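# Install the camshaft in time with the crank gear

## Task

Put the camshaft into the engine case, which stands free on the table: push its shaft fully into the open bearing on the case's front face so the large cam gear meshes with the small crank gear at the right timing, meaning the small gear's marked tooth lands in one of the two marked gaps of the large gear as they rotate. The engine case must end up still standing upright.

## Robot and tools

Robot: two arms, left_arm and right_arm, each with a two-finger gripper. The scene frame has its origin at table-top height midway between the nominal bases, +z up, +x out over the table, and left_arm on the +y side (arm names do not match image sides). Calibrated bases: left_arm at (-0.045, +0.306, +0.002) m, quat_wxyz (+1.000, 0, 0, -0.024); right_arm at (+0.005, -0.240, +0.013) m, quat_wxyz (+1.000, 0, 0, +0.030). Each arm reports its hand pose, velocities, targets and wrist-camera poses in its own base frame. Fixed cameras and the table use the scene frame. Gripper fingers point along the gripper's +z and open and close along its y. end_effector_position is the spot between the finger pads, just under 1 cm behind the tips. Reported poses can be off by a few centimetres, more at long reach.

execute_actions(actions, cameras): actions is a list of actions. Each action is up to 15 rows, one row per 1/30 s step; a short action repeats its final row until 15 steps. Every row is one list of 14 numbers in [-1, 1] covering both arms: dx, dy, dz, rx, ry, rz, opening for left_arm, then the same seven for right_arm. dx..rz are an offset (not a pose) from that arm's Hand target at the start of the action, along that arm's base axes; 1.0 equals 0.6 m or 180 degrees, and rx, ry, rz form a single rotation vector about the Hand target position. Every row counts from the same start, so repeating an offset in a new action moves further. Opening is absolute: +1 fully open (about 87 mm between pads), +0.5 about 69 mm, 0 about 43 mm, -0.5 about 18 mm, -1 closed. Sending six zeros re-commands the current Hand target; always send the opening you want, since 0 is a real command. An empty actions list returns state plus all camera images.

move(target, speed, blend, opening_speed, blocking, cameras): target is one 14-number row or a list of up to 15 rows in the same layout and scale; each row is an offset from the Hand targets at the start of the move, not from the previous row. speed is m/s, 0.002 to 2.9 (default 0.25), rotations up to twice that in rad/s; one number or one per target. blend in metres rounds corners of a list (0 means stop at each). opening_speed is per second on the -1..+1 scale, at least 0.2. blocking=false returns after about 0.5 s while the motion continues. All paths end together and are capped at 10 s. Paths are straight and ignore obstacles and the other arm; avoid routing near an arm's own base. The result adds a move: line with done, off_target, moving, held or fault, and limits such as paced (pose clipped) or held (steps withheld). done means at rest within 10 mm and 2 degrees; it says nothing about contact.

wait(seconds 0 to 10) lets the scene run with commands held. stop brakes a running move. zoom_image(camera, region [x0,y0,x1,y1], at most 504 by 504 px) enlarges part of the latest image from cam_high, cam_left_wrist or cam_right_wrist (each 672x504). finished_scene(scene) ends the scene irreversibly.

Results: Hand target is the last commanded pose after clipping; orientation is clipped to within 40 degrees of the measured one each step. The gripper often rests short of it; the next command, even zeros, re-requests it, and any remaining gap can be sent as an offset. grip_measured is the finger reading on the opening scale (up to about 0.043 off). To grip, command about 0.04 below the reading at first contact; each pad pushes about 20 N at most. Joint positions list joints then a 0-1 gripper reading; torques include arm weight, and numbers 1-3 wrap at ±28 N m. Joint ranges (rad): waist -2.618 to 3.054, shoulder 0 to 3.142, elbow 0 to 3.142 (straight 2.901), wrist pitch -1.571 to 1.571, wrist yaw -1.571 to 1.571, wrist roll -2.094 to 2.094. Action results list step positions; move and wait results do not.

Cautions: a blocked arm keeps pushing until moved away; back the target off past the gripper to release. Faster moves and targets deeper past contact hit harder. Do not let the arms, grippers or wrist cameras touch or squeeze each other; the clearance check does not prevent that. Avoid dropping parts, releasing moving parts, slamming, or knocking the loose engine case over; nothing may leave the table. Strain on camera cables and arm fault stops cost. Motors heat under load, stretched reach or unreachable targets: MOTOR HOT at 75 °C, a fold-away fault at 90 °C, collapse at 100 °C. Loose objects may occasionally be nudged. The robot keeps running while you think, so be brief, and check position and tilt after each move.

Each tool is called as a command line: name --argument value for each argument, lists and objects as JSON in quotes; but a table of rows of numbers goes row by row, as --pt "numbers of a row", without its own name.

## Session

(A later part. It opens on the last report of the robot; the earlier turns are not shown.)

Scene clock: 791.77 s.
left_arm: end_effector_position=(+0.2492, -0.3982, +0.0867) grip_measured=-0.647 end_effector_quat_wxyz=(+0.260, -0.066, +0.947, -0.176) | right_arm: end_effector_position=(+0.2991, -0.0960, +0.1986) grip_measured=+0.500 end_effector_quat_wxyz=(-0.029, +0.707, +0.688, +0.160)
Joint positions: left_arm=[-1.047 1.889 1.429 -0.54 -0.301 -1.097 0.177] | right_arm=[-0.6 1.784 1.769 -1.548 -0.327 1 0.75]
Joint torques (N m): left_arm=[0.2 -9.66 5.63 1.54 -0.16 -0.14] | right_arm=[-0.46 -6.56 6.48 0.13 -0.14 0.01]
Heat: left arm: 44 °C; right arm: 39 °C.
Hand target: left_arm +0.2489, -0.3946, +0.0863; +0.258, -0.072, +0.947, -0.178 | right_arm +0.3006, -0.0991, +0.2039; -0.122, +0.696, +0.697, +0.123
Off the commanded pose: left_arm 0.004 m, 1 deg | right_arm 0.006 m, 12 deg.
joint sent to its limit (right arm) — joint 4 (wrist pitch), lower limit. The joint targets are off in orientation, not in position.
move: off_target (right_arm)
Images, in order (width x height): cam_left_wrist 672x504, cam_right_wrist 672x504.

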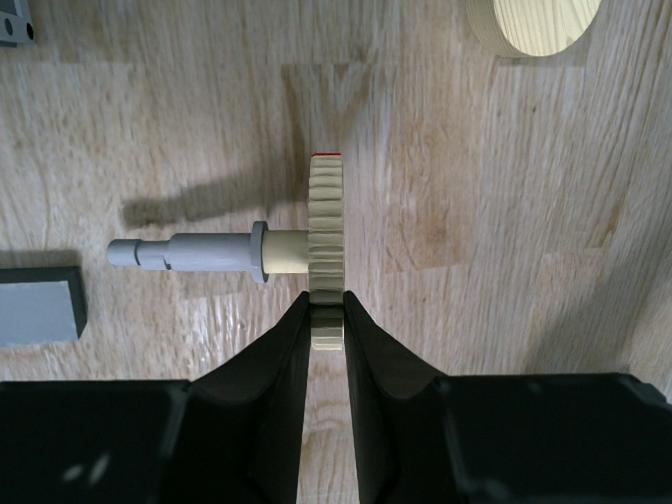

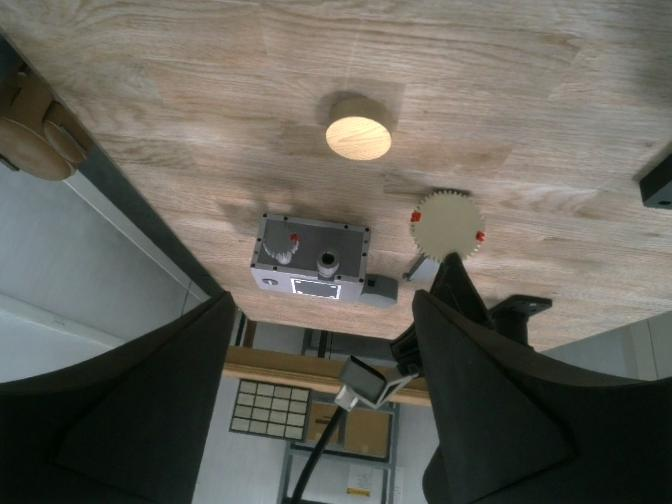

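move --target '[0,0,-0.025,0,0,0,-0.85, 0,0,0,0,0,0,0.5]' --speed 0.08

move --target '[0,0,-0.012,0,0,0,-0.85, 0,0,0,0,0,0,0.5]' --speed 0.08 --cameras '["cam_left_wrist","cam_right_wrist"]'

zoom_image --camera "cam_right_wrist" --region '[390, 140, 510, 250]'

Scene clock: 801.97 s.
left_arm: end_effector_position=(+0.2488, -0.3975, +0.0863) grip_measured=-0.647 end_effector_quat_wxyz=(+0.264, -0.067, +0.944, -0.184) | right_arm: end_effector_position=(+0.2991, -0.0960, +0.1986) grip_measured=+0.500 end_effector_quat_wxyz=(-0.029, +0.707, +0.688, +0.160)
Joint positions: left_arm=[-1.047 1.872 1.396 -0.503 -0.301 -1.097 0.177] | right_arm=[-0.6 1.784 1.769 -1.548 -0.327 1 0.75]
Joint torques (N m): left_arm=[0.2 -7.12 4.78 1.78 -0.16 -0.14] | right_arm=[-0.43 -6.57 6.46 0.12 -0.14 0.01]
Heat: left arm: 43 °C; right arm: 39 °C.
Hand target: left_arm +0.2489, -0.3946, +0.0713; +0.258, -0.072, +0.947, -0.178 | right_arm +0.3006, -0.0991, +0.2039; -0.122, +0.696, +0.697, +0.123
Off the commanded pose: left_arm 0.015 m, 1 deg | right_arm 0.006 m, 12 deg.
joint sent to its limit (right arm) — joint 4 (wrist pitch), lower limit. The joint targets are off in orientation, not in position.
move: off_target (left_arm, right_arm)

Scene clock: 802.93 s.
left_arm: end_effector_position=(+0.2511, -0.4018, +0.0869) grip_measured=-0.647 end_effector_quat_wxyz=(+0.271, -0.071, +0.939, -0.200) | right_arm: end_effector_position=(+0.2991, -0.0960, +0.1986) grip_measured=+0.500 end_effector_quat_wxyz=(-0.029, +0.707, +0.688, +0.160)
Joint positions: left_arm=[-1.047 1.865 1.37 -0.449 -0.301 -1.1 0.177] | right_arm=[-0.6 1.784 1.769 -1.548 -0.327 1 0.75]
Joint torques (N m): left_arm=[0.18 -6.01 5.35 1.54 -0.16 -0.11] | right_arm=[-0.43 -6.57 6.49 0.12 -0.14 0.01]
Heat: left arm: 43 °C; right arm: 39 °C.
Hand target: left_arm +0.2488, -0.3946, +0.0641; +0.258, -0.072, +0.947, -0.178 | right_arm +0.3006, -0.0991, +0.2039; -0.122, +0.696, +0.697, +0.123
Off the commanded pose: left_arm 0.024 m, 3 deg | right_arm 0.006 m, 12 deg.
joint sent to its limit (right arm) — joint 4 (wrist pitch), lower limit. The joint targets are off in orientation, not in position.
move: off_target (left_arm, right_arm)
Images, in order (width x height): cam_left_wrist 672x504, cam_right_wrist 672x504.

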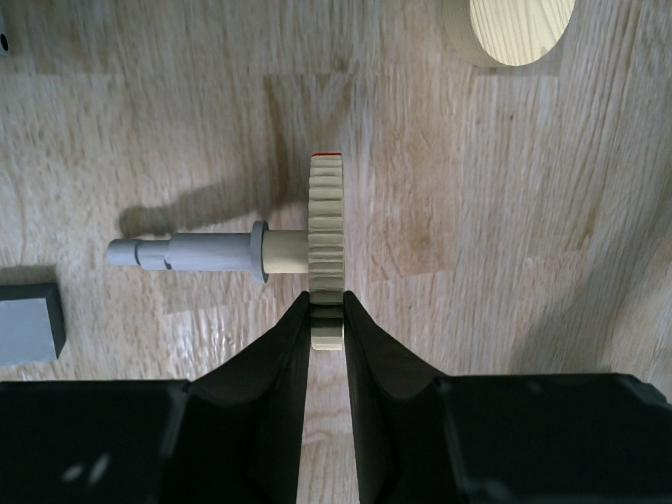

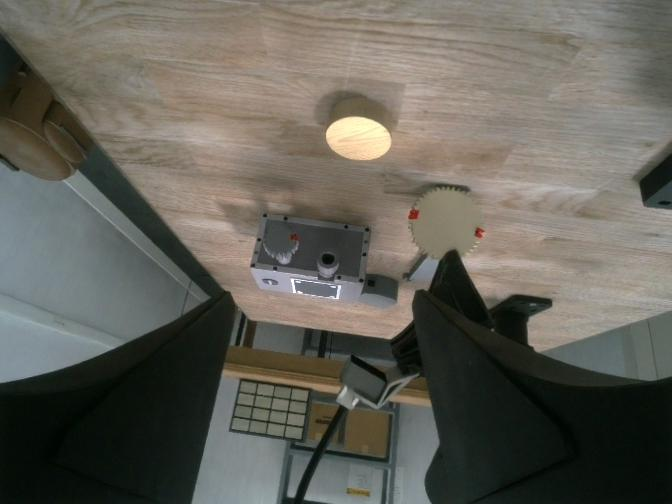

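Scaled by 4.200 from the camera's 672x504 image, which has a finer 960x720 frame.

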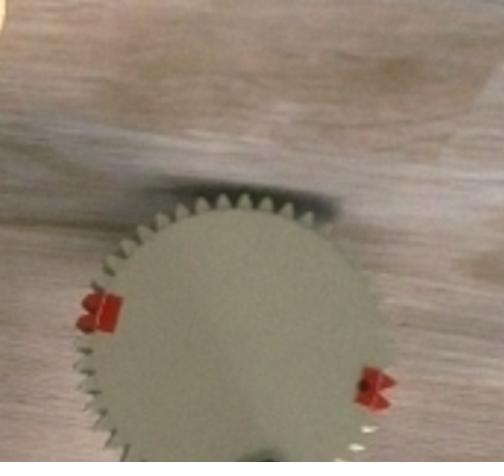

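move --pt "0.003 -0.01 0.024 0 0 0 -0.85 0 0 0 0 0 0 0.5" --pt "0.003 -0.01 0.024 0 0 0 -0.55 0 0 0 0 0 0 0.5" --speed 0.08 --opening_speed 0.3 --cameras '["cam_left_wrist","cam_right_wrist"]'

Scene clock: 815.50 s.
left_arm: end_effector_position=(+0.2501, -0.4002, +0.0824) grip_measured=-0.550 end_effector_quat_wxyz=(+0.264, -0.070, +0.944, -0.187) | right_arm: end_effector_position=(+0.2991, -0.0960, +0.1986) grip_measured=+0.500 end_effector_quat_wxyz=(-0.029, +0.707, +0.688, +0.160)
Joint positions: left_arm=[-1.047 1.883 1.392 -0.484 -0.301 -1.102 0.225] | right_arm=[-0.6 1.784 1.769 -1.548 -0.327 1 0.75]
Joint torques (N m): left_arm=[-0.17 -6.86 9.81 1.22 -0.19 -0.11] | right_arm=[-0.44 -6.58 6.48 0.12 -0.14 0.01]
Heat: left arm: 42 °C; right arm: 39 °C.
Hand target: left_arm +0.2507, -0.4005, +0.0783; +0.258, -0.072, +0.947, -0.178 | right_arm +0.3006, -0.0991, +0.2039; -0.122, +0.696, +0.697, +0.123
Off the commanded pose: left_arm 0.004 m, 1 deg | right_arm 0.006 m, 12 deg.
joint sent to its limit (right arm) — joint 4 (wrist pitch), lower limit. The joint targets are off in orientation, not in position.
move: off_target (right_arm)
Images, in order (width x height): cam_left_wrist 672x504, cam_right_wrist 672x504.

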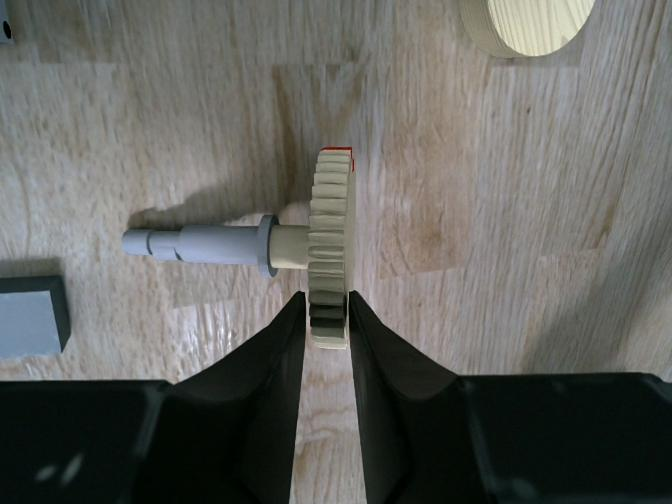

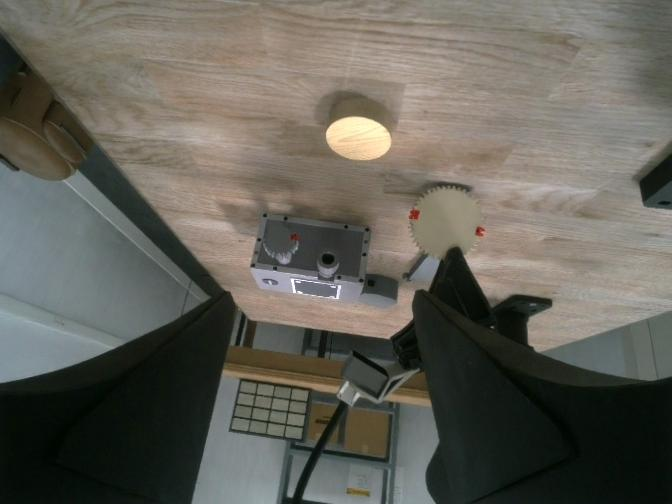

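move --pt "0 0 0 0 0 0 -0.2 0 0 0 0 0 0 0.5" --pt "-0.11 0.06 0.16 0 0 0 -0.2 0 0 0 0 0 0 0.5" --pt "-0.3 0.25 0.25 0 0 0 -0.2 0 0 0 0 0 0 0.5" --speed '[0.1,0.12,0.3]' --opening_speed 0.5 --blend '[0,0.02,0]' --cameras '["all"]'

Scene clock: 824.93 s.
left_arm: end_effector_position=(+0.0688, -0.2557, +0.2302) grip_measured=-0.200 end_effector_quat_wxyz=(+0.249, -0.071, +0.947, -0.192) | right_arm: end_effector_position=(+0.2991, -0.0960, +0.1986) grip_measured=+0.500 end_effector_quat_wxyz=(-0.029, +0.707, +0.688, +0.160)
Joint positions: left_arm=[-1.479 1.204 1.357 -1.29 -0.486 -1.519 0.4] | right_arm=[-0.6 1.784 1.769 -1.548 -0.327 1 0.75]
Joint torques (N m): left_arm=[-0.96 -1.95 7.42 0.85 -0.63 -0.14] | right_arm=[-0.46 -6.56 6.49 0.12 -0.14 0.01]
Heat: left arm: 43 °C; right arm: 39 °C.
Hand target: left_arm +0.0707, -0.2505, +0.2283; +0.258, -0.072, +0.947, -0.178 | right_arm +0.3006, -0.0991, +0.2039; -0.122, +0.696, +0.697, +0.123
Off the commanded pose: left_arm 0.006 m, 2 deg | right_arm 0.006 m, 12 deg.
joint sent to its limit (right arm) — joint 4 (wrist pitch), lower limit. The joint targets are off in orientation, not in position.
move: off_target (right_arm)

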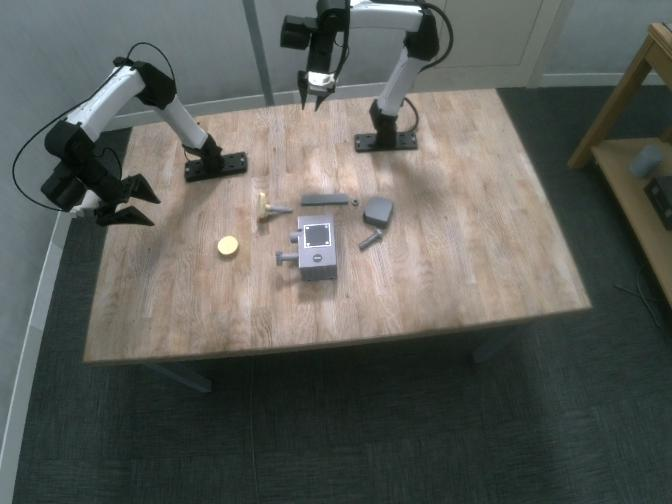

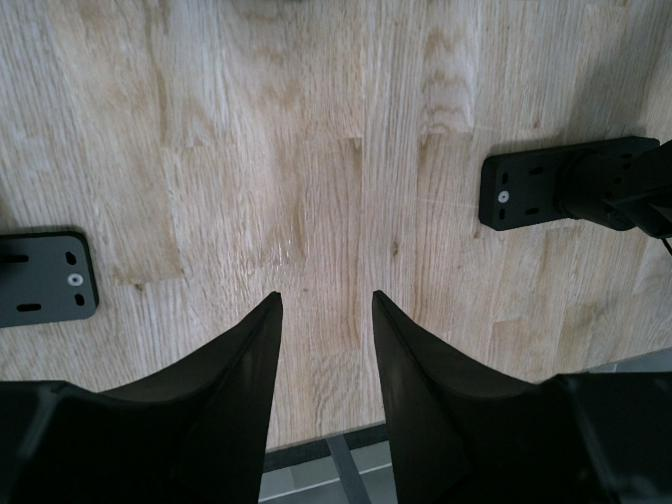

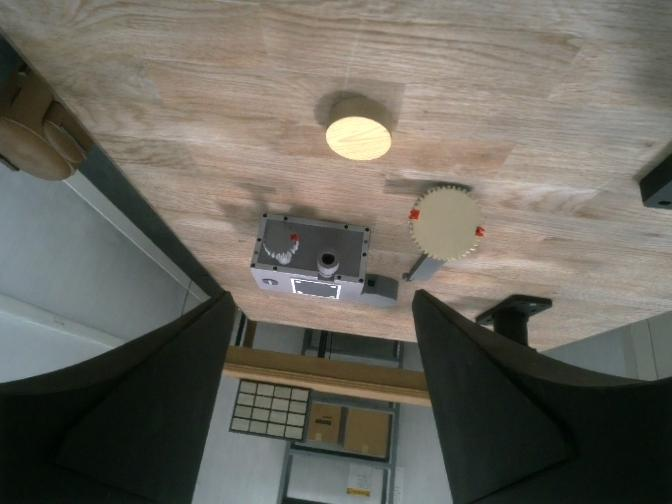

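move --target '[0,0,0,0,0,0,-0.2, 0.09,0.24,-0.14,0.111,-0.007,0,0.5]' --speed 0.3 --cameras '["cam_high","cam_right_wrist"]'

Scene clock: 841.27 s.
left_arm: end_effector_position=(+0.0688, -0.2556, +0.2302) grip_measured=-0.200 end_effector_quat_wxyz=(+0.249, -0.071, +0.947, -0.192) | right_arm: end_effector_position=(+0.3533, +0.0438, +0.1211) grip_measured=+0.500 end_effector_quat_wxyz=(-0.234, +0.661, +0.669, +0.245)
Joint positions: left_arm=[-1.479 1.204 1.357 -1.29 -0.486 -1.52 0.4] | right_arm=[-0.277 2.017 1.579 -1.342 -0.664 1.21 0.75]
Joint torques (N m): left_arm=[-0.95 -1.95 7.42 0.85 -0.62 -0.15] | right_arm=[0.28 -8.79 3.62 -0.03 -0.4 0.02]
Heat: left arm: 43 °C; right arm: 39 °C.
Hand target: left_arm +0.0707, -0.2505, +0.2283; +0.258, -0.072, +0.947, -0.178 | right_arm +0.3547, +0.0449, +0.1200; -0.234, +0.663, +0.666, +0.250
Off the commanded pose: left_arm 0.006 m, 2 deg | right_arm 0.002 m, 1 deg.
move: done
Images, in order (width x height): cam_high 672x504, cam_right_wrist 672x504.

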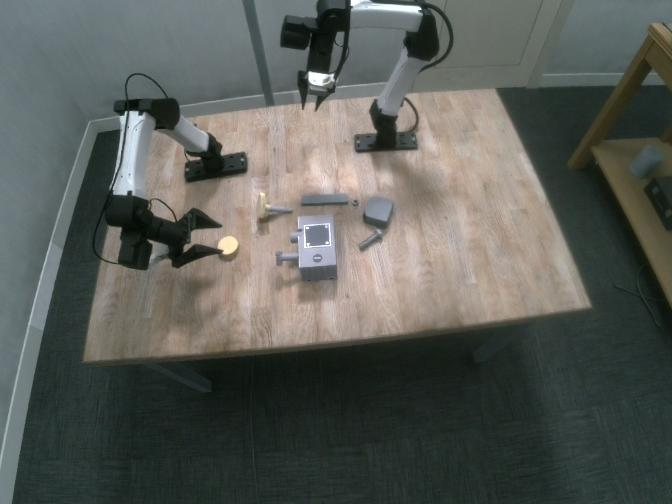

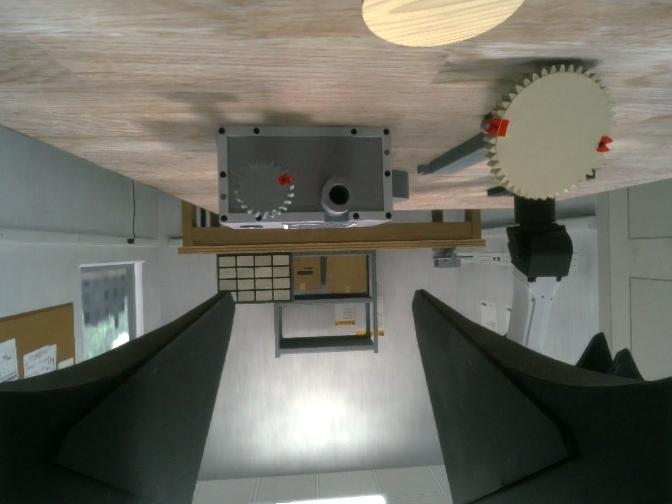

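zoom_image --camera "cam_right_wrist" --region '[205, 110, 415, 240]'

zoom_image --camera "cam_right_wrist" --region '[215, 145, 365, 235]'

zoom_image --camera "cam_right_wrist" --region '[470, 50, 630, 210]'

Scaled by 2.400 from the camera's 672x504 image, which has a finer 960x720 frame.

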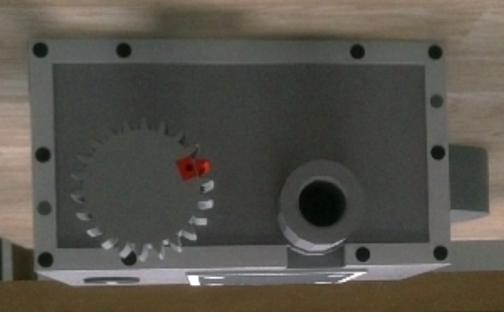

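Scaled by 3.360 from the camera's 672x504 image, which has a finer 960x720 frame.

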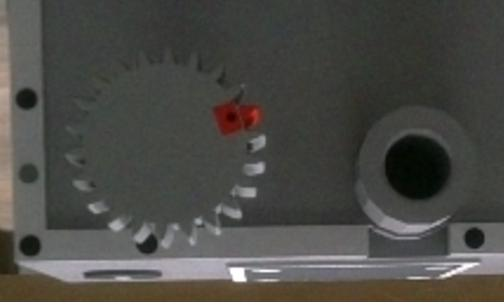

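Scaled by 3.150 from the camera's 672x504 image, which has a finer 960x720 frame.

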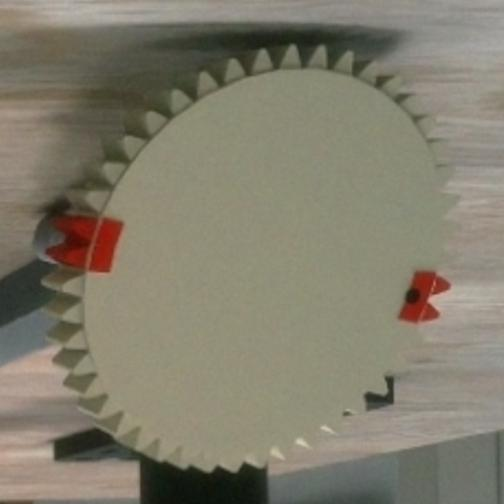

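move --pt "0 0 0 0 0 0 -0.2 0 -0.05 0.18 0 0 0 0.5" --pt "0 0 0 0 0 0 -0.2 -0.207 0.203 0.16 -0.276 -0.065 0.495 0.5" --pt "0 0 0 0 0 0 -0.2 -0.207 0.203 0.05 -0.276 -0.065 0.495 0.5" --speed '[0.3,0.4,0.2]' --blend 0.03 --cameras '["cam_high","cam_right_wrist"]'

Scene clock: 892.90 s.
left_arm: end_effector_position=(+0.0688, -0.2556, +0.2302) grip_measured=-0.200 end_effector_quat_wxyz=(+0.249, -0.071, +0.947, -0.192) | right_arm: end_effector_position=(+0.2331, +0.1686, +0.1467) grip_measured=+0.500 end_effector_quat_wxyz=(+0.043, +0.020, +0.989, -0.137)
Joint positions: left_arm=[-1.479 1.204 1.357 -1.29 -0.486 -1.52 0.4] | right_arm=[0.691 1.861 1.723 -1.549 0.264 0.746 0.75]
Joint torques (N m): left_arm=[-0.95 -1.95 7.41 0.85 -0.63 -0.16] | right_arm=[0.83 -8.51 4.27 -0.07 0.37 0.04]
Motor temperatures (°C): left_arm=[23 30 43 33 27 25 25] | right_arm=[25 35 37 29 27 26 28]
Heat: left arm: 43 °C; right arm: 37 °C.
Hand target: left_arm +0.0707, -0.2505, +0.2283; +0.258, -0.072, +0.947, -0.178 | right_arm +0.2304, +0.1668, +0.1500; -0.006, +0.028, +0.980, -0.195
Off the commanded pose: left_arm 0.006 m, 2 deg | right_arm 0.005 m, 9 deg.
joint sent to its limit (right arm) — joint 4 (wrist pitch), lower limit. The joint targets are off in orientation, not in position.
move: off_target (right_arm)
Images, in order (width x height): cam_high 672x504, cam_right_wrist 672x504.

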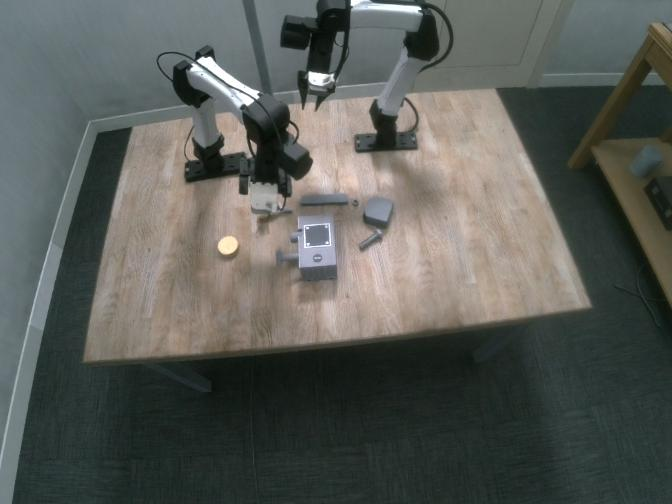

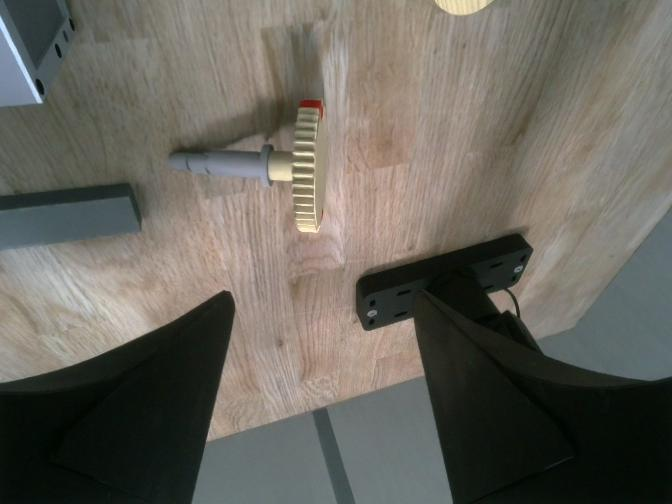

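move --target '[0,0,0,0,0,0,-0.2, 0,0.023,-0.055,0,0,0,0.5]' --speed 0.15 --cameras '["cam_right_wrist"]'

Scene clock: 906.33 s.
left_arm: end_effector_position=(+0.0688, -0.2556, +0.2302) grip_measured=-0.200 end_effector_quat_wxyz=(+0.249, -0.071, +0.947, -0.192) | right_arm: end_effector_position=(+0.2298, +0.1782, +0.1139) grip_measured=+0.500 end_effector_quat_wxyz=(+0.006, +0.025, +0.984, -0.176)
Joint positions: left_arm=[-1.479 1.204 1.357 -1.29 -0.486 -1.52 0.4] | right_arm=[0.72 1.98 1.723 -1.55 0.267 0.802 0.75]
Joint torques (N m): left_arm=[-0.95 -1.94 7.42 0.85 -0.62 -0.16] | right_arm=[0.8 -8.16 5.55 -0.28 0.29 0.04]
Heat: left arm: 43 °C; right arm: 37 °C.
Hand target: left_arm +0.0707, -0.2505, +0.2283; +0.258, -0.072, +0.947, -0.178 | right_arm +0.2304, +0.1805, +0.1169; -0.006, +0.028, +0.980, -0.195
Off the commanded pose: left_arm 0.006 m, 2 deg | right_arm 0.004 m, 3 deg.
joint sent to its limit (right arm) — joint 4 (wrist pitch), lower limit. The joint targets are off in orientation, not in position.
move: off_target (right_arm)
Images, in order (width x height): cam_right_wrist 672x504.

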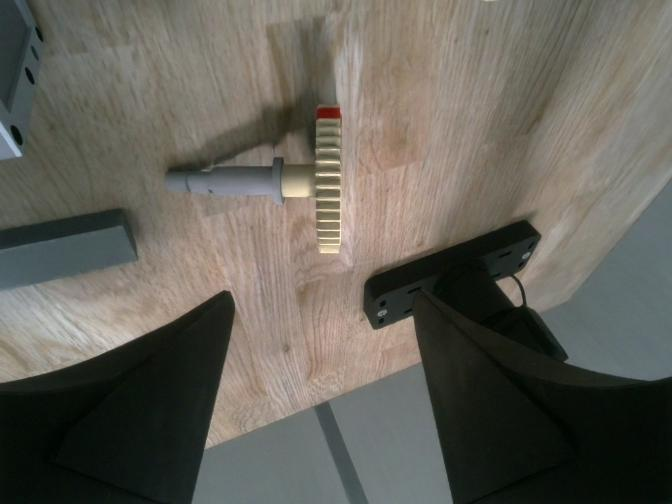

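move --target '[0,0,0,0,0,0,-0.2, -0.007,-0.026,-0.07,0,0,0,0.0]' --speed 0.12 --cameras '["cam_right_wrist"]'

Scene clock: 929.53 s.
left_arm: end_effector_position=(+0.0688, -0.2556, +0.2302) grip_measured=-0.200 end_effector_quat_wxyz=(+0.249, -0.071, +0.947, -0.192) | right_arm: end_effector_position=(+0.2230, +0.1672, +0.0793) grip_measured=+0.000 end_effector_quat_wxyz=(-0.009, +0.028, +0.981, -0.192)
Joint positions: left_arm=[-1.479 1.204 1.357 -1.29 -0.486 -1.52 0.4] | right_arm=[0.708 1.987 1.578 -1.442 0.27 0.802 0.5]
Joint torques (N m): left_arm=[-0.94 -1.94 7.41 0.84 -0.62 -0.15] | right_arm=[-0.38 -7.79 3.55 -0.1 0.36 -0.06]
Heat: left arm: 43 °C; right arm: 37 °C.
Hand target: left_arm +0.0707, -0.2505, +0.2283; +0.258, -0.072, +0.947, -0.178 | right_arm +0.2262, +0.1649, +0.0749; -0.006, +0.028, +0.980, -0.195
Off the commanded pose: left_arm 0.006 m, 2 deg | right_arm 0.006 m, 1 deg.
move: done
Images, in order (width x height): cam_right_wrist 672x504.

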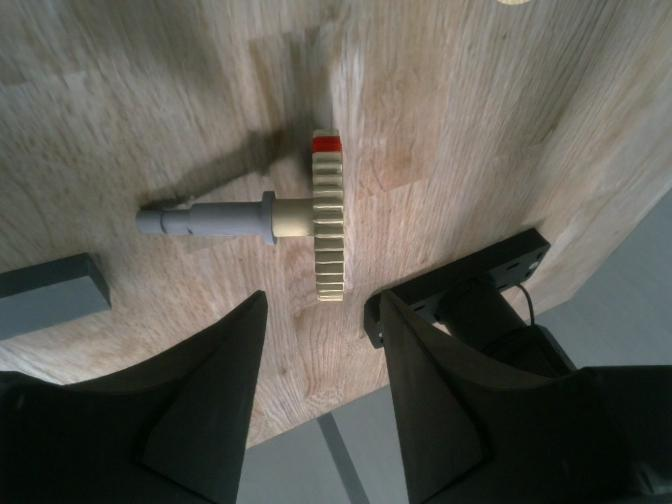

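move --target '[0,0,0,0,0,0,-0.2, 0.002,-0.015,-0.038,0,0,0,0.0]' --speed 0.1 --cameras '["cam_right_wrist"]'

Scene clock: 937.63 s.
left_arm: end_effector_position=(+0.0688, -0.2556, +0.2302) grip_measured=-0.200 end_effector_quat_wxyz=(+0.249, -0.071, +0.947, -0.192) | right_arm: end_effector_position=(+0.2248, +0.1587, +0.0567) grip_measured=+0.000 end_effector_quat_wxyz=(-0.009, +0.029, +0.981, -0.191)
Joint positions: left_arm=[-1.479 1.204 1.357 -1.29 -0.486 -1.52 0.4] | right_arm=[0.686 1.987 1.487 -1.344 0.276 0.782 0.5]
Joint torques (N m): left_arm=[-0.94 -1.94 7.41 0.85 -0.62 -0.16] | right_arm=[-0.36 -7.71 3.4 -0.08 0.37 -0.08]
Heat: left arm: 43 °C; right arm: 37 °C.
Hand target: left_arm +0.0707, -0.2505, +0.2283; +0.258, -0.072, +0.947, -0.178 | right_arm +0.2275, +0.1560, +0.0522; -0.006, +0.028, +0.980, -0.195
Off the commanded pose: left_arm 0.006 m, 2 deg | right_arm 0.006 m, 1 deg.
move: done
Images, in order (width x height): cam_right_wrist 672x504.

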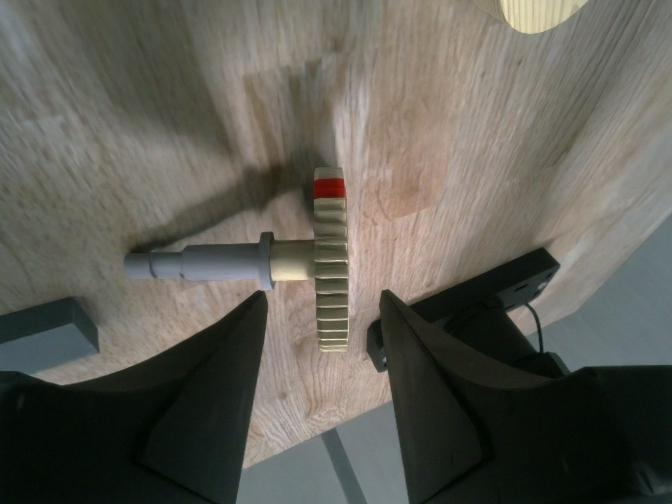

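move --pt "0 0 0 0 0 0 -0.2 0.002 0.003 0.008 0 0 0 0.0" --pt "0 0 0 0 0 0 -0.2 0.002 0.003 0.008 0 0 0 -0.45" --speed 0.1 --opening_speed 0.4 --cameras '["cam_right_wrist"]'

Scene clock: 946.00 s.
left_arm: end_effector_position=(+0.0688, -0.2556, +0.2302) grip_measured=-0.200 end_effector_quat_wxyz=(+0.249, -0.071, +0.947, -0.192) | right_arm: end_effector_position=(+0.2248, +0.1588, +0.0566) grip_measured=-0.450 end_effector_quat_wxyz=(-0.008, +0.029, +0.981, -0.191)
Joint positions: left_arm=[-1.479 1.204 1.357 -1.29 -0.486 -1.52 0.4] | right_arm=[0.686 1.987 1.487 -1.343 0.276 0.782 0.275]
Joint torques (N m): left_arm=[-0.94 -1.94 7.41 0.85 -0.62 -0.16] | right_arm=[-0.21 -7.43 5.18 -0.27 0.36 -0.05]
Heat: left arm: 43 °C; right arm: 37 °C.
Hand target: left_arm +0.0707, -0.2505, +0.2283; +0.258, -0.072, +0.947, -0.178 | right_arm +0.2286, +0.1578, +0.0570; -0.006, +0.028, +0.980, -0.195
Off the commanded pose: left_arm 0.006 m, 2 deg | right_arm 0.004 m, 1 deg.
move: done
Images, in order (width x height): cam_right_wrist 672x504.

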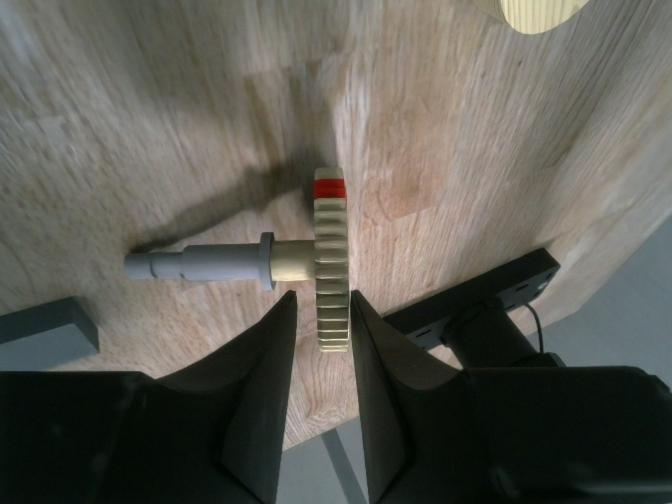

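move --pt "0 0 0 0 0 0 -0.2 0 -0.006 0.002 0 0 0 -0.45" --pt "0 0 0 0 0 0 -0.2 0 -0.006 0.002 0 0 0 -0.85" --speed 0.1 --opening_speed 0.3 --cameras '["cam_right_wrist"]'

Scene clock: 955.77 s.
left_arm: end_effector_position=(+0.0688, -0.2556, +0.2302) grip_measured=-0.200 end_effector_quat_wxyz=(+0.249, -0.071, +0.947, -0.192) | right_arm: end_effector_position=(+0.2263, +0.1554, +0.0572) grip_measured=-0.661 end_effector_quat_wxyz=(-0.008, +0.026, +0.980, -0.195)
Joint positions: left_arm=[-1.479 1.204 1.357 -1.29 -0.486 -1.52 0.4] | right_arm=[0.68 1.987 1.487 -1.346 0.285 0.772 0.169]
Joint torques (N m): left_arm=[-0.95 -1.94 7.42 0.85 -0.62 -0.16] | right_arm=[-0.38 -8.38 4.51 -0.24 0.29 -0.03]
Heat: left arm: 43 °C; right arm: 37 °C.
Hand target: left_arm +0.0707, -0.2505, +0.2283; +0.258, -0.072, +0.947, -0.178 | right_arm +0.2287, +0.1542, +0.0582; -0.005, +0.028, +0.980, -0.195
Off the commanded pose: left_arm 0.006 m, 2 deg | right_arm 0.003 m, 0 deg.
move: done
Images, in order (width x height): cam_right_wrist 672x504.

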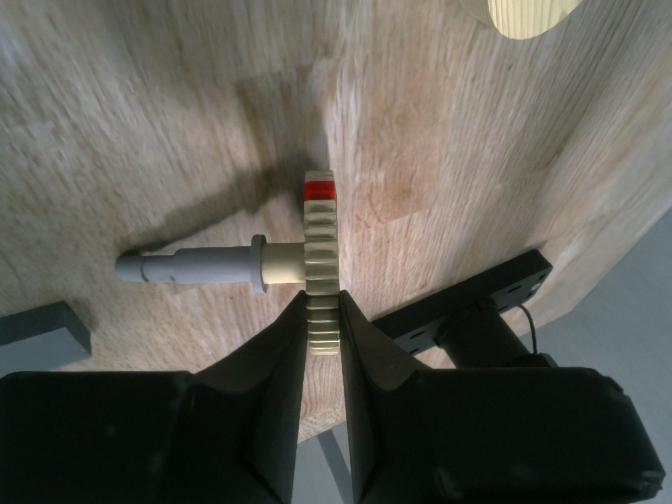

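move --pt "0 0 0 0 0 0 -0.2 0 -0.01 0.08 0 0 0 -0.85" --pt "0 0 0 0 0 0 -0.2 0.0 -0.07 0.15 0.125 -0.0075 0 -0.85" --speed '[0.12,0.2]' --blend 0.02 --cameras '["all"]'

Scene clock: 975.13 s.
left_arm: end_effector_position=(+0.0688, -0.2556, +0.2302) grip_measured=-0.200 end_effector_quat_wxyz=(+0.249, -0.071, +0.947, -0.192) | right_arm: end_effector_position=(+0.2296, +0.1115, +0.1450) grip_measured=-0.661 end_effector_quat_wxyz=(-0.007, +0.030, +0.999, -0.011)
Joint positions: left_arm=[-1.479 1.204 1.357 -1.29 -0.486 -1.52 0.4] | right_arm=[0.391 1.671 1.5 -1.423 0.015 0.451 0.169]
Joint torques (N m): left_arm=[-0.94 -1.94 7.42 0.85 -0.62 -0.16] | right_arm=[-0.29 -8.4 3.88 0.31 -0.06 -0.1]
Heat: left arm: 43 °C; right arm: 37 °C.
Hand target: left_arm +0.0707, -0.2505, +0.2283; +0.258, -0.072, +0.947, -0.178 | right_arm +0.2287, +0.1121, +0.1481; +0.000, +0.029, +1.000, +0.000
Off the commanded pose: left_arm 0.006 m, 2 deg | right_arm 0.003 m, 2 deg.
move: done

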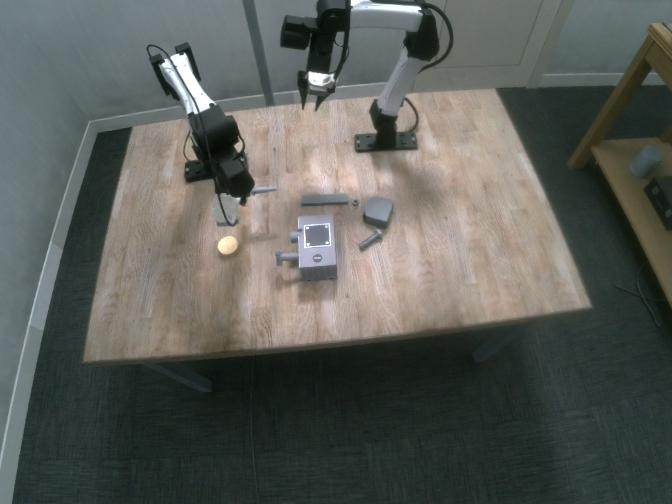

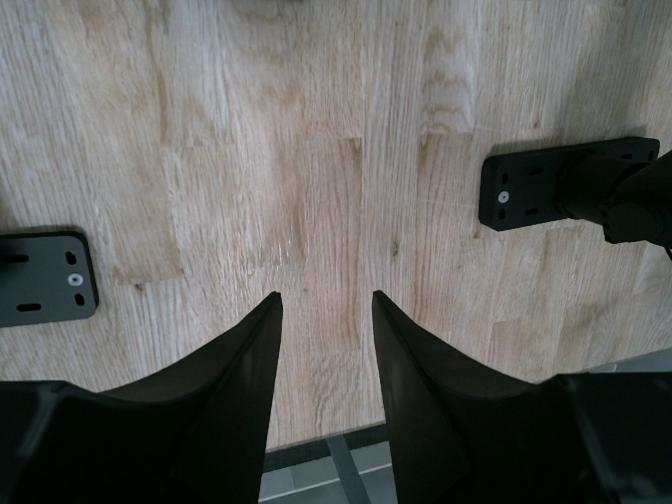

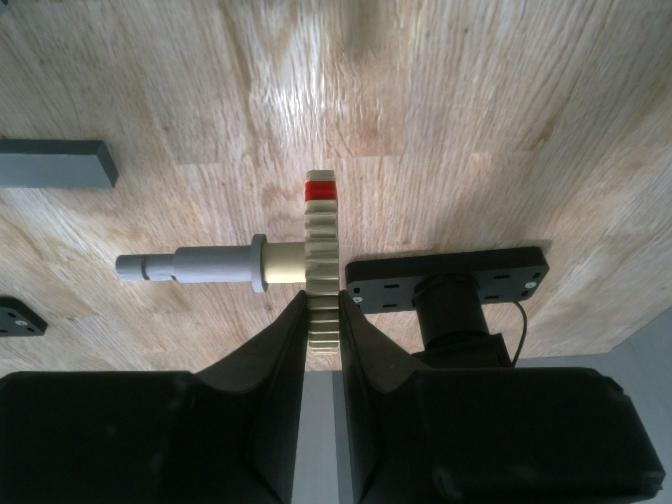

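move --target '[0,0,0,0,0,0,-0.2, 0.2,-0.07,-0.04,0,0,0,-0.85]' --speed 0.2 --cameras '["cam_high","cam_right_wrist"]'

zoom_image --camera "cam_high" --region '[210, 170, 350, 290]'

Scene clock: 988.20 s.
left_arm: end_effector_position=(+0.0688, -0.2556, +0.2302) grip_measured=-0.200 end_effector_quat_wxyz=(+0.249, -0.071, +0.947, -0.192) | right_arm: end_effector_position=(+0.3470, +0.0692, +0.1165) grip_measured=-0.661 end_effector_quat_wxyz=(-0.003, +0.032, +0.999, -0.005)
Joint positions: left_arm=[-1.479 1.204 1.357 -1.29 -0.486 -1.52 0.4] | right_arm=[0.174 2.062 1.9 -1.416 0.01 0.237 0.169]
Joint torques (N m): left_arm=[-0.94 -1.94 7.42 0.84 -0.62 -0.16] | right_arm=[0.01 -9.39 7.13 0.06 -0.06 -0.08]
Heat: left arm: 43 °C; right arm: 37 °C.
Hand target: left_arm +0.0707, -0.2505, +0.2283; +0.258, -0.072, +0.947, -0.178 | right_arm +0.3486, +0.0702, +0.1241; +0.000, +0.029, +1.000, +0.000
Off the commanded pose: left_arm 0.006 m, 2 deg | right_arm 0.008 m, 1 deg.
move: done
Images, in order (width x height): cam_high 672x504, cam_right_wrist 672x504.

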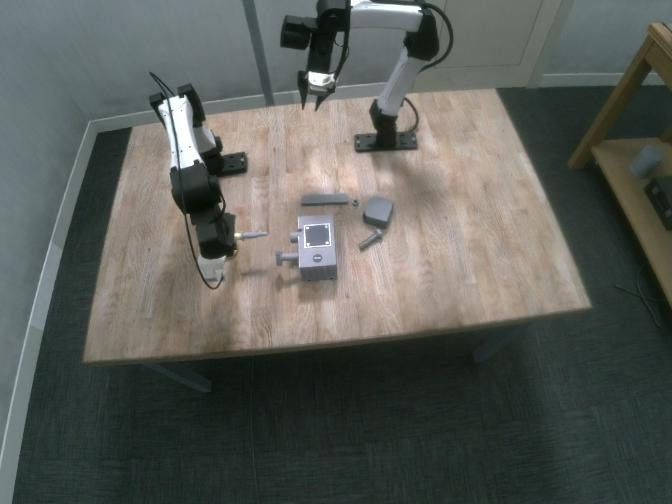

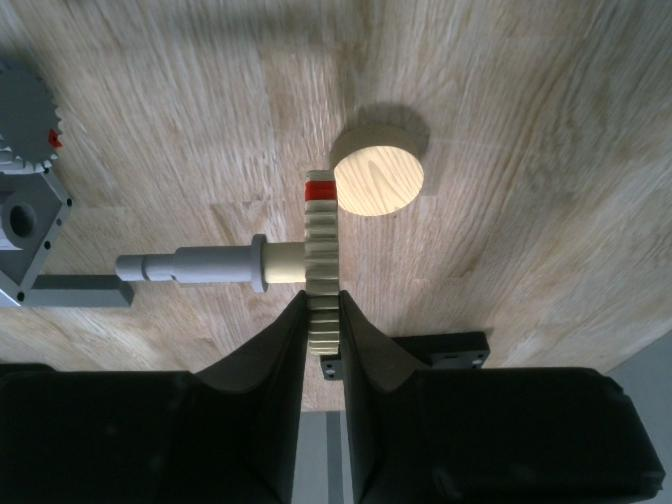

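Scaled by 3.600 from the camera's 672x504 image, which has a finer 960x720 frame.

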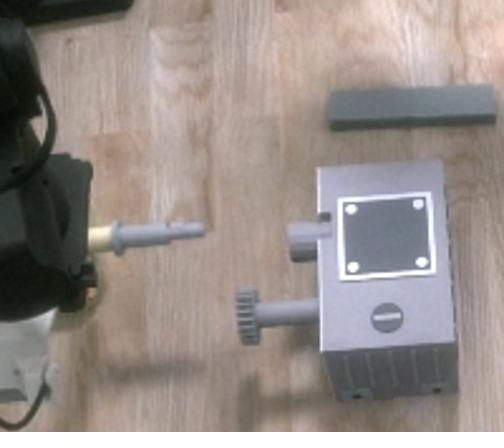

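move --target '[0.33,-0.038,-0.12,0.126,-0.323,0.064,-0.2, 0,0,0,0,0,0,-0.85]' --speed 0.3 --cameras '["all"]'

Scene clock: 1061.60 s.
left_arm: end_effector_position=(+0.2680, -0.2730, +0.1620) grip_measured=-0.200 end_effector_quat_wxyz=(+0.706, -0.023, +0.707, +0.016) | right_arm: end_effector_position=(+0.3469, +0.0692, +0.1165) grip_measured=-0.661 end_effector_quat_wxyz=(-0.003, +0.031, +0.999, -0.006)
Joint positions: left_arm=[-1.253 1.643 0.651 0.986 -1.309 -0.017 0.4] | right_arm=[0.174 2.062 1.9 -1.416 0.01 0.236 0.169]
Joint torques (N m): left_arm=[-0.02 -4.38 5.46 1.88 0.15 -0.05] | right_arm=[-0.01 -9.39 7.15 0.05 -0.07 -0.11]
Motor temperatures (°C): left_arm=[23 27 42 31 27 25 25] | right_arm=[25 37 42 28 27 26 29]
Heat: left arm: 42 °C; right arm: 42 °C.
Hand target: left_arm +0.2687, -0.2733, +0.1564; +0.706, -0.017, +0.707, +0.016 | right_arm +0.3486, +0.0702, +0.1241; +0.000, +0.029, +1.000, +0.000
Off the commanded pose: left_arm 0.006 m, 1 deg | right_arm 0.008 m, 1 deg.
move: done

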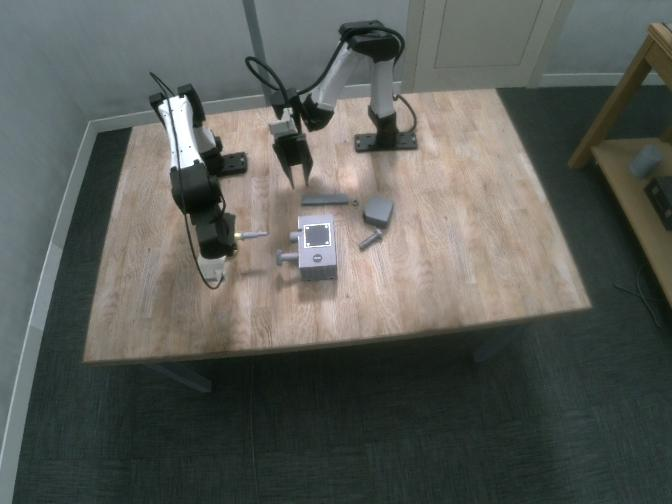

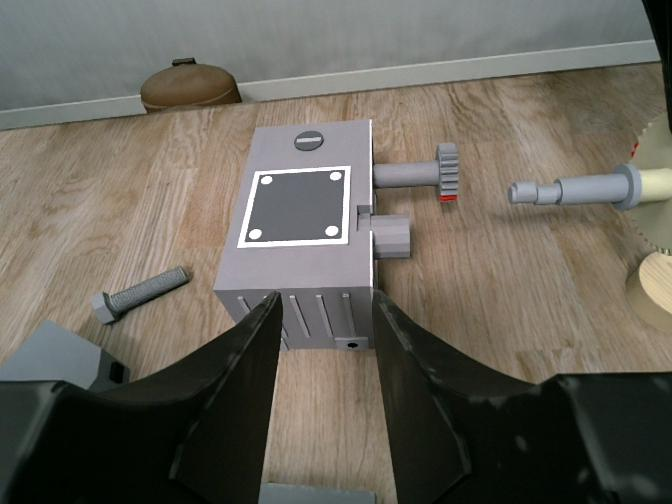

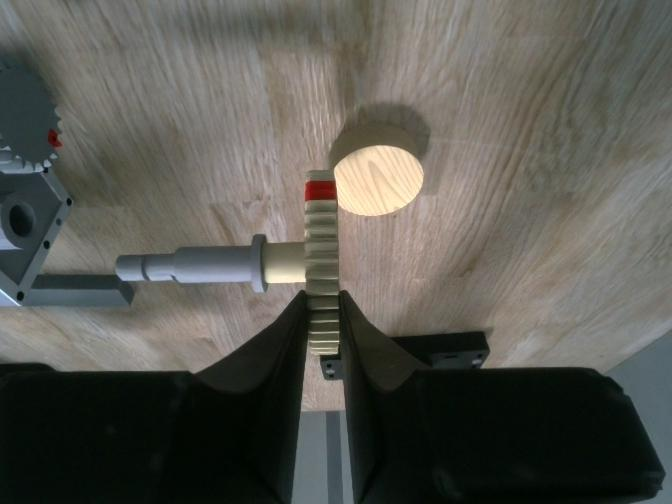

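zoom_image --camera "cam_left_wrist" --region '[350, 120, 670, 320]'

zoom_image --camera "cam_left_wrist" --region '[200, 110, 480, 360]'

zoom_image --camera "cam_right_wrist" --region '[0, 40, 360, 310]'

Scaled by 1.575 from the camera's 672x504 image, which has a finer 960x720 frame.

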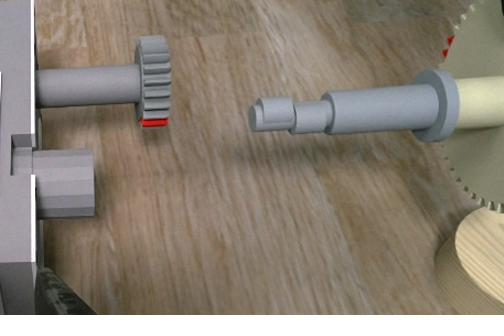

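Scaled by 1.800 from the camera's 672x504 image, which has a finer 960x720 frame.

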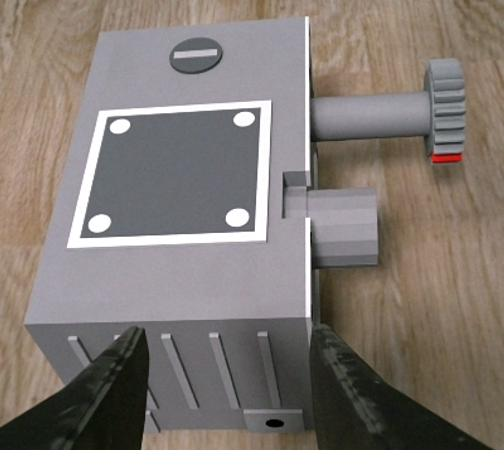

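Scaled by 1.400 from the camera's 672x504 image, which has a finer 960x720 frame.

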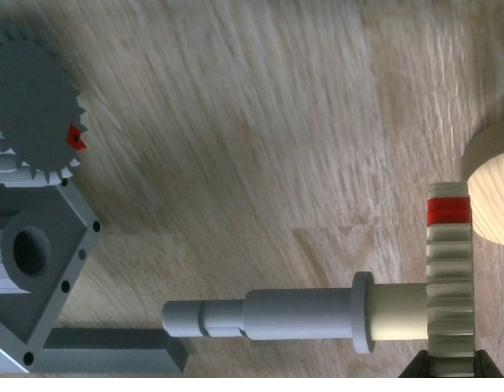

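move --target '[0,0,0,0,0,0,-0.2, -0.005,0.05,-0.055,0,0,0,-0.85]' --speed 0.15 --cameras '["cam_left_wrist","cam_right_wrist"]'

zoom_image --camera "cam_left_wrist" --region '[350, 120, 670, 320]'

zoom_image --camera "cam_right_wrist" --region '[0, 100, 360, 370]'

Scene clock: 1136.27 s.
left_arm: end_effector_position=(+0.2681, -0.2731, +0.1625) grip_measured=-0.200 end_effector_quat_wxyz=(+0.707, -0.024, +0.707, +0.016) | right_arm: end_effector_position=(+0.3455, +0.0976, +0.0932) grip_measured=-0.661 end_effector_quat_wxyz=(+0.000, +0.027, +1.000, -0.004)
Joint positions: left_arm=[-1.253 1.643 0.651 0.99 -1.309 -0.014 0.4] | right_arm=[0.245 2.072 1.823 -1.324 0.008 0.298 0.169]
Joint torques (N m): left_arm=[-0.02 -4.31 5.41 1.89 0.15 -0.05] | right_arm=[0.35 -9.57 4.15 0.36 -0.04 0.02]
Heat: left arm: 39 °C; right arm: 43 °C.
Hand target: left_arm +0.2687, -0.2733, +0.1564; +0.706, -0.017, +0.707, +0.016 | right_arm +0.3457, +0.1001, +0.0912; +0.000, +0.029, +1.000, +0.000
Off the commanded pose: left_arm 0.006 m, 1 deg | right_arm 0.003 m, 1 deg.
move: done
Images, in order (width x height): cam_left_wrist 672x504, cam_right_wrist 672x504.

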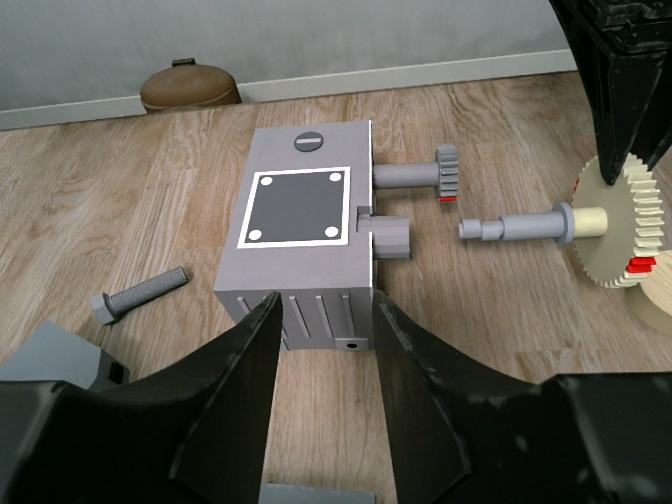

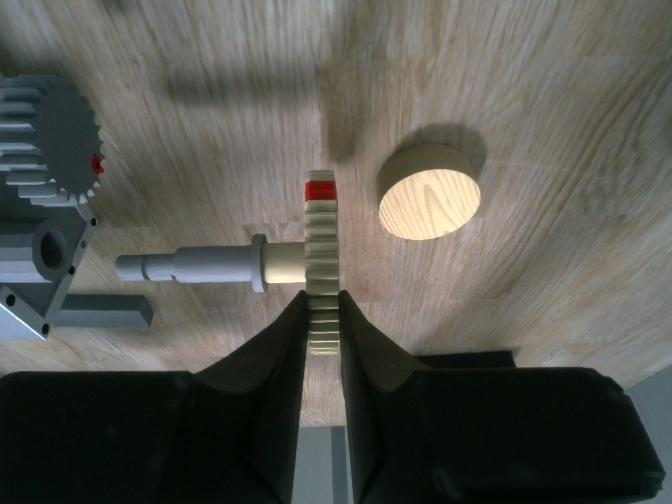

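Scaled by 1.575 from the camera's 672x504 image, which has a finer 960x720 frame.

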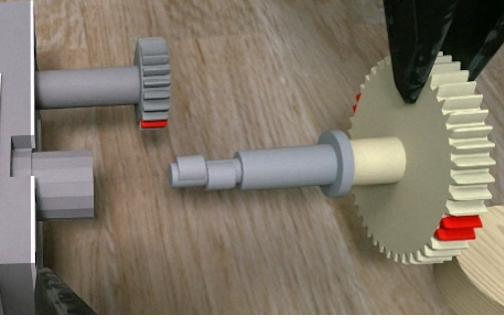

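Scaled by 1.400 from the camera's 672x504 image, which has a finer 960x720 frame.

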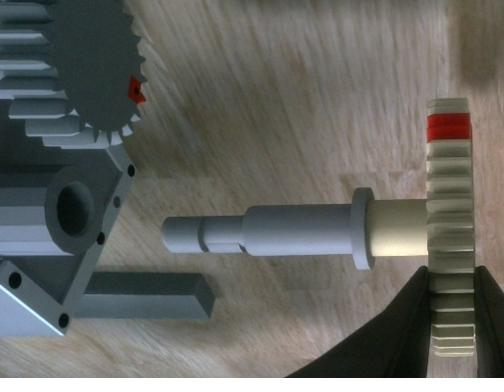

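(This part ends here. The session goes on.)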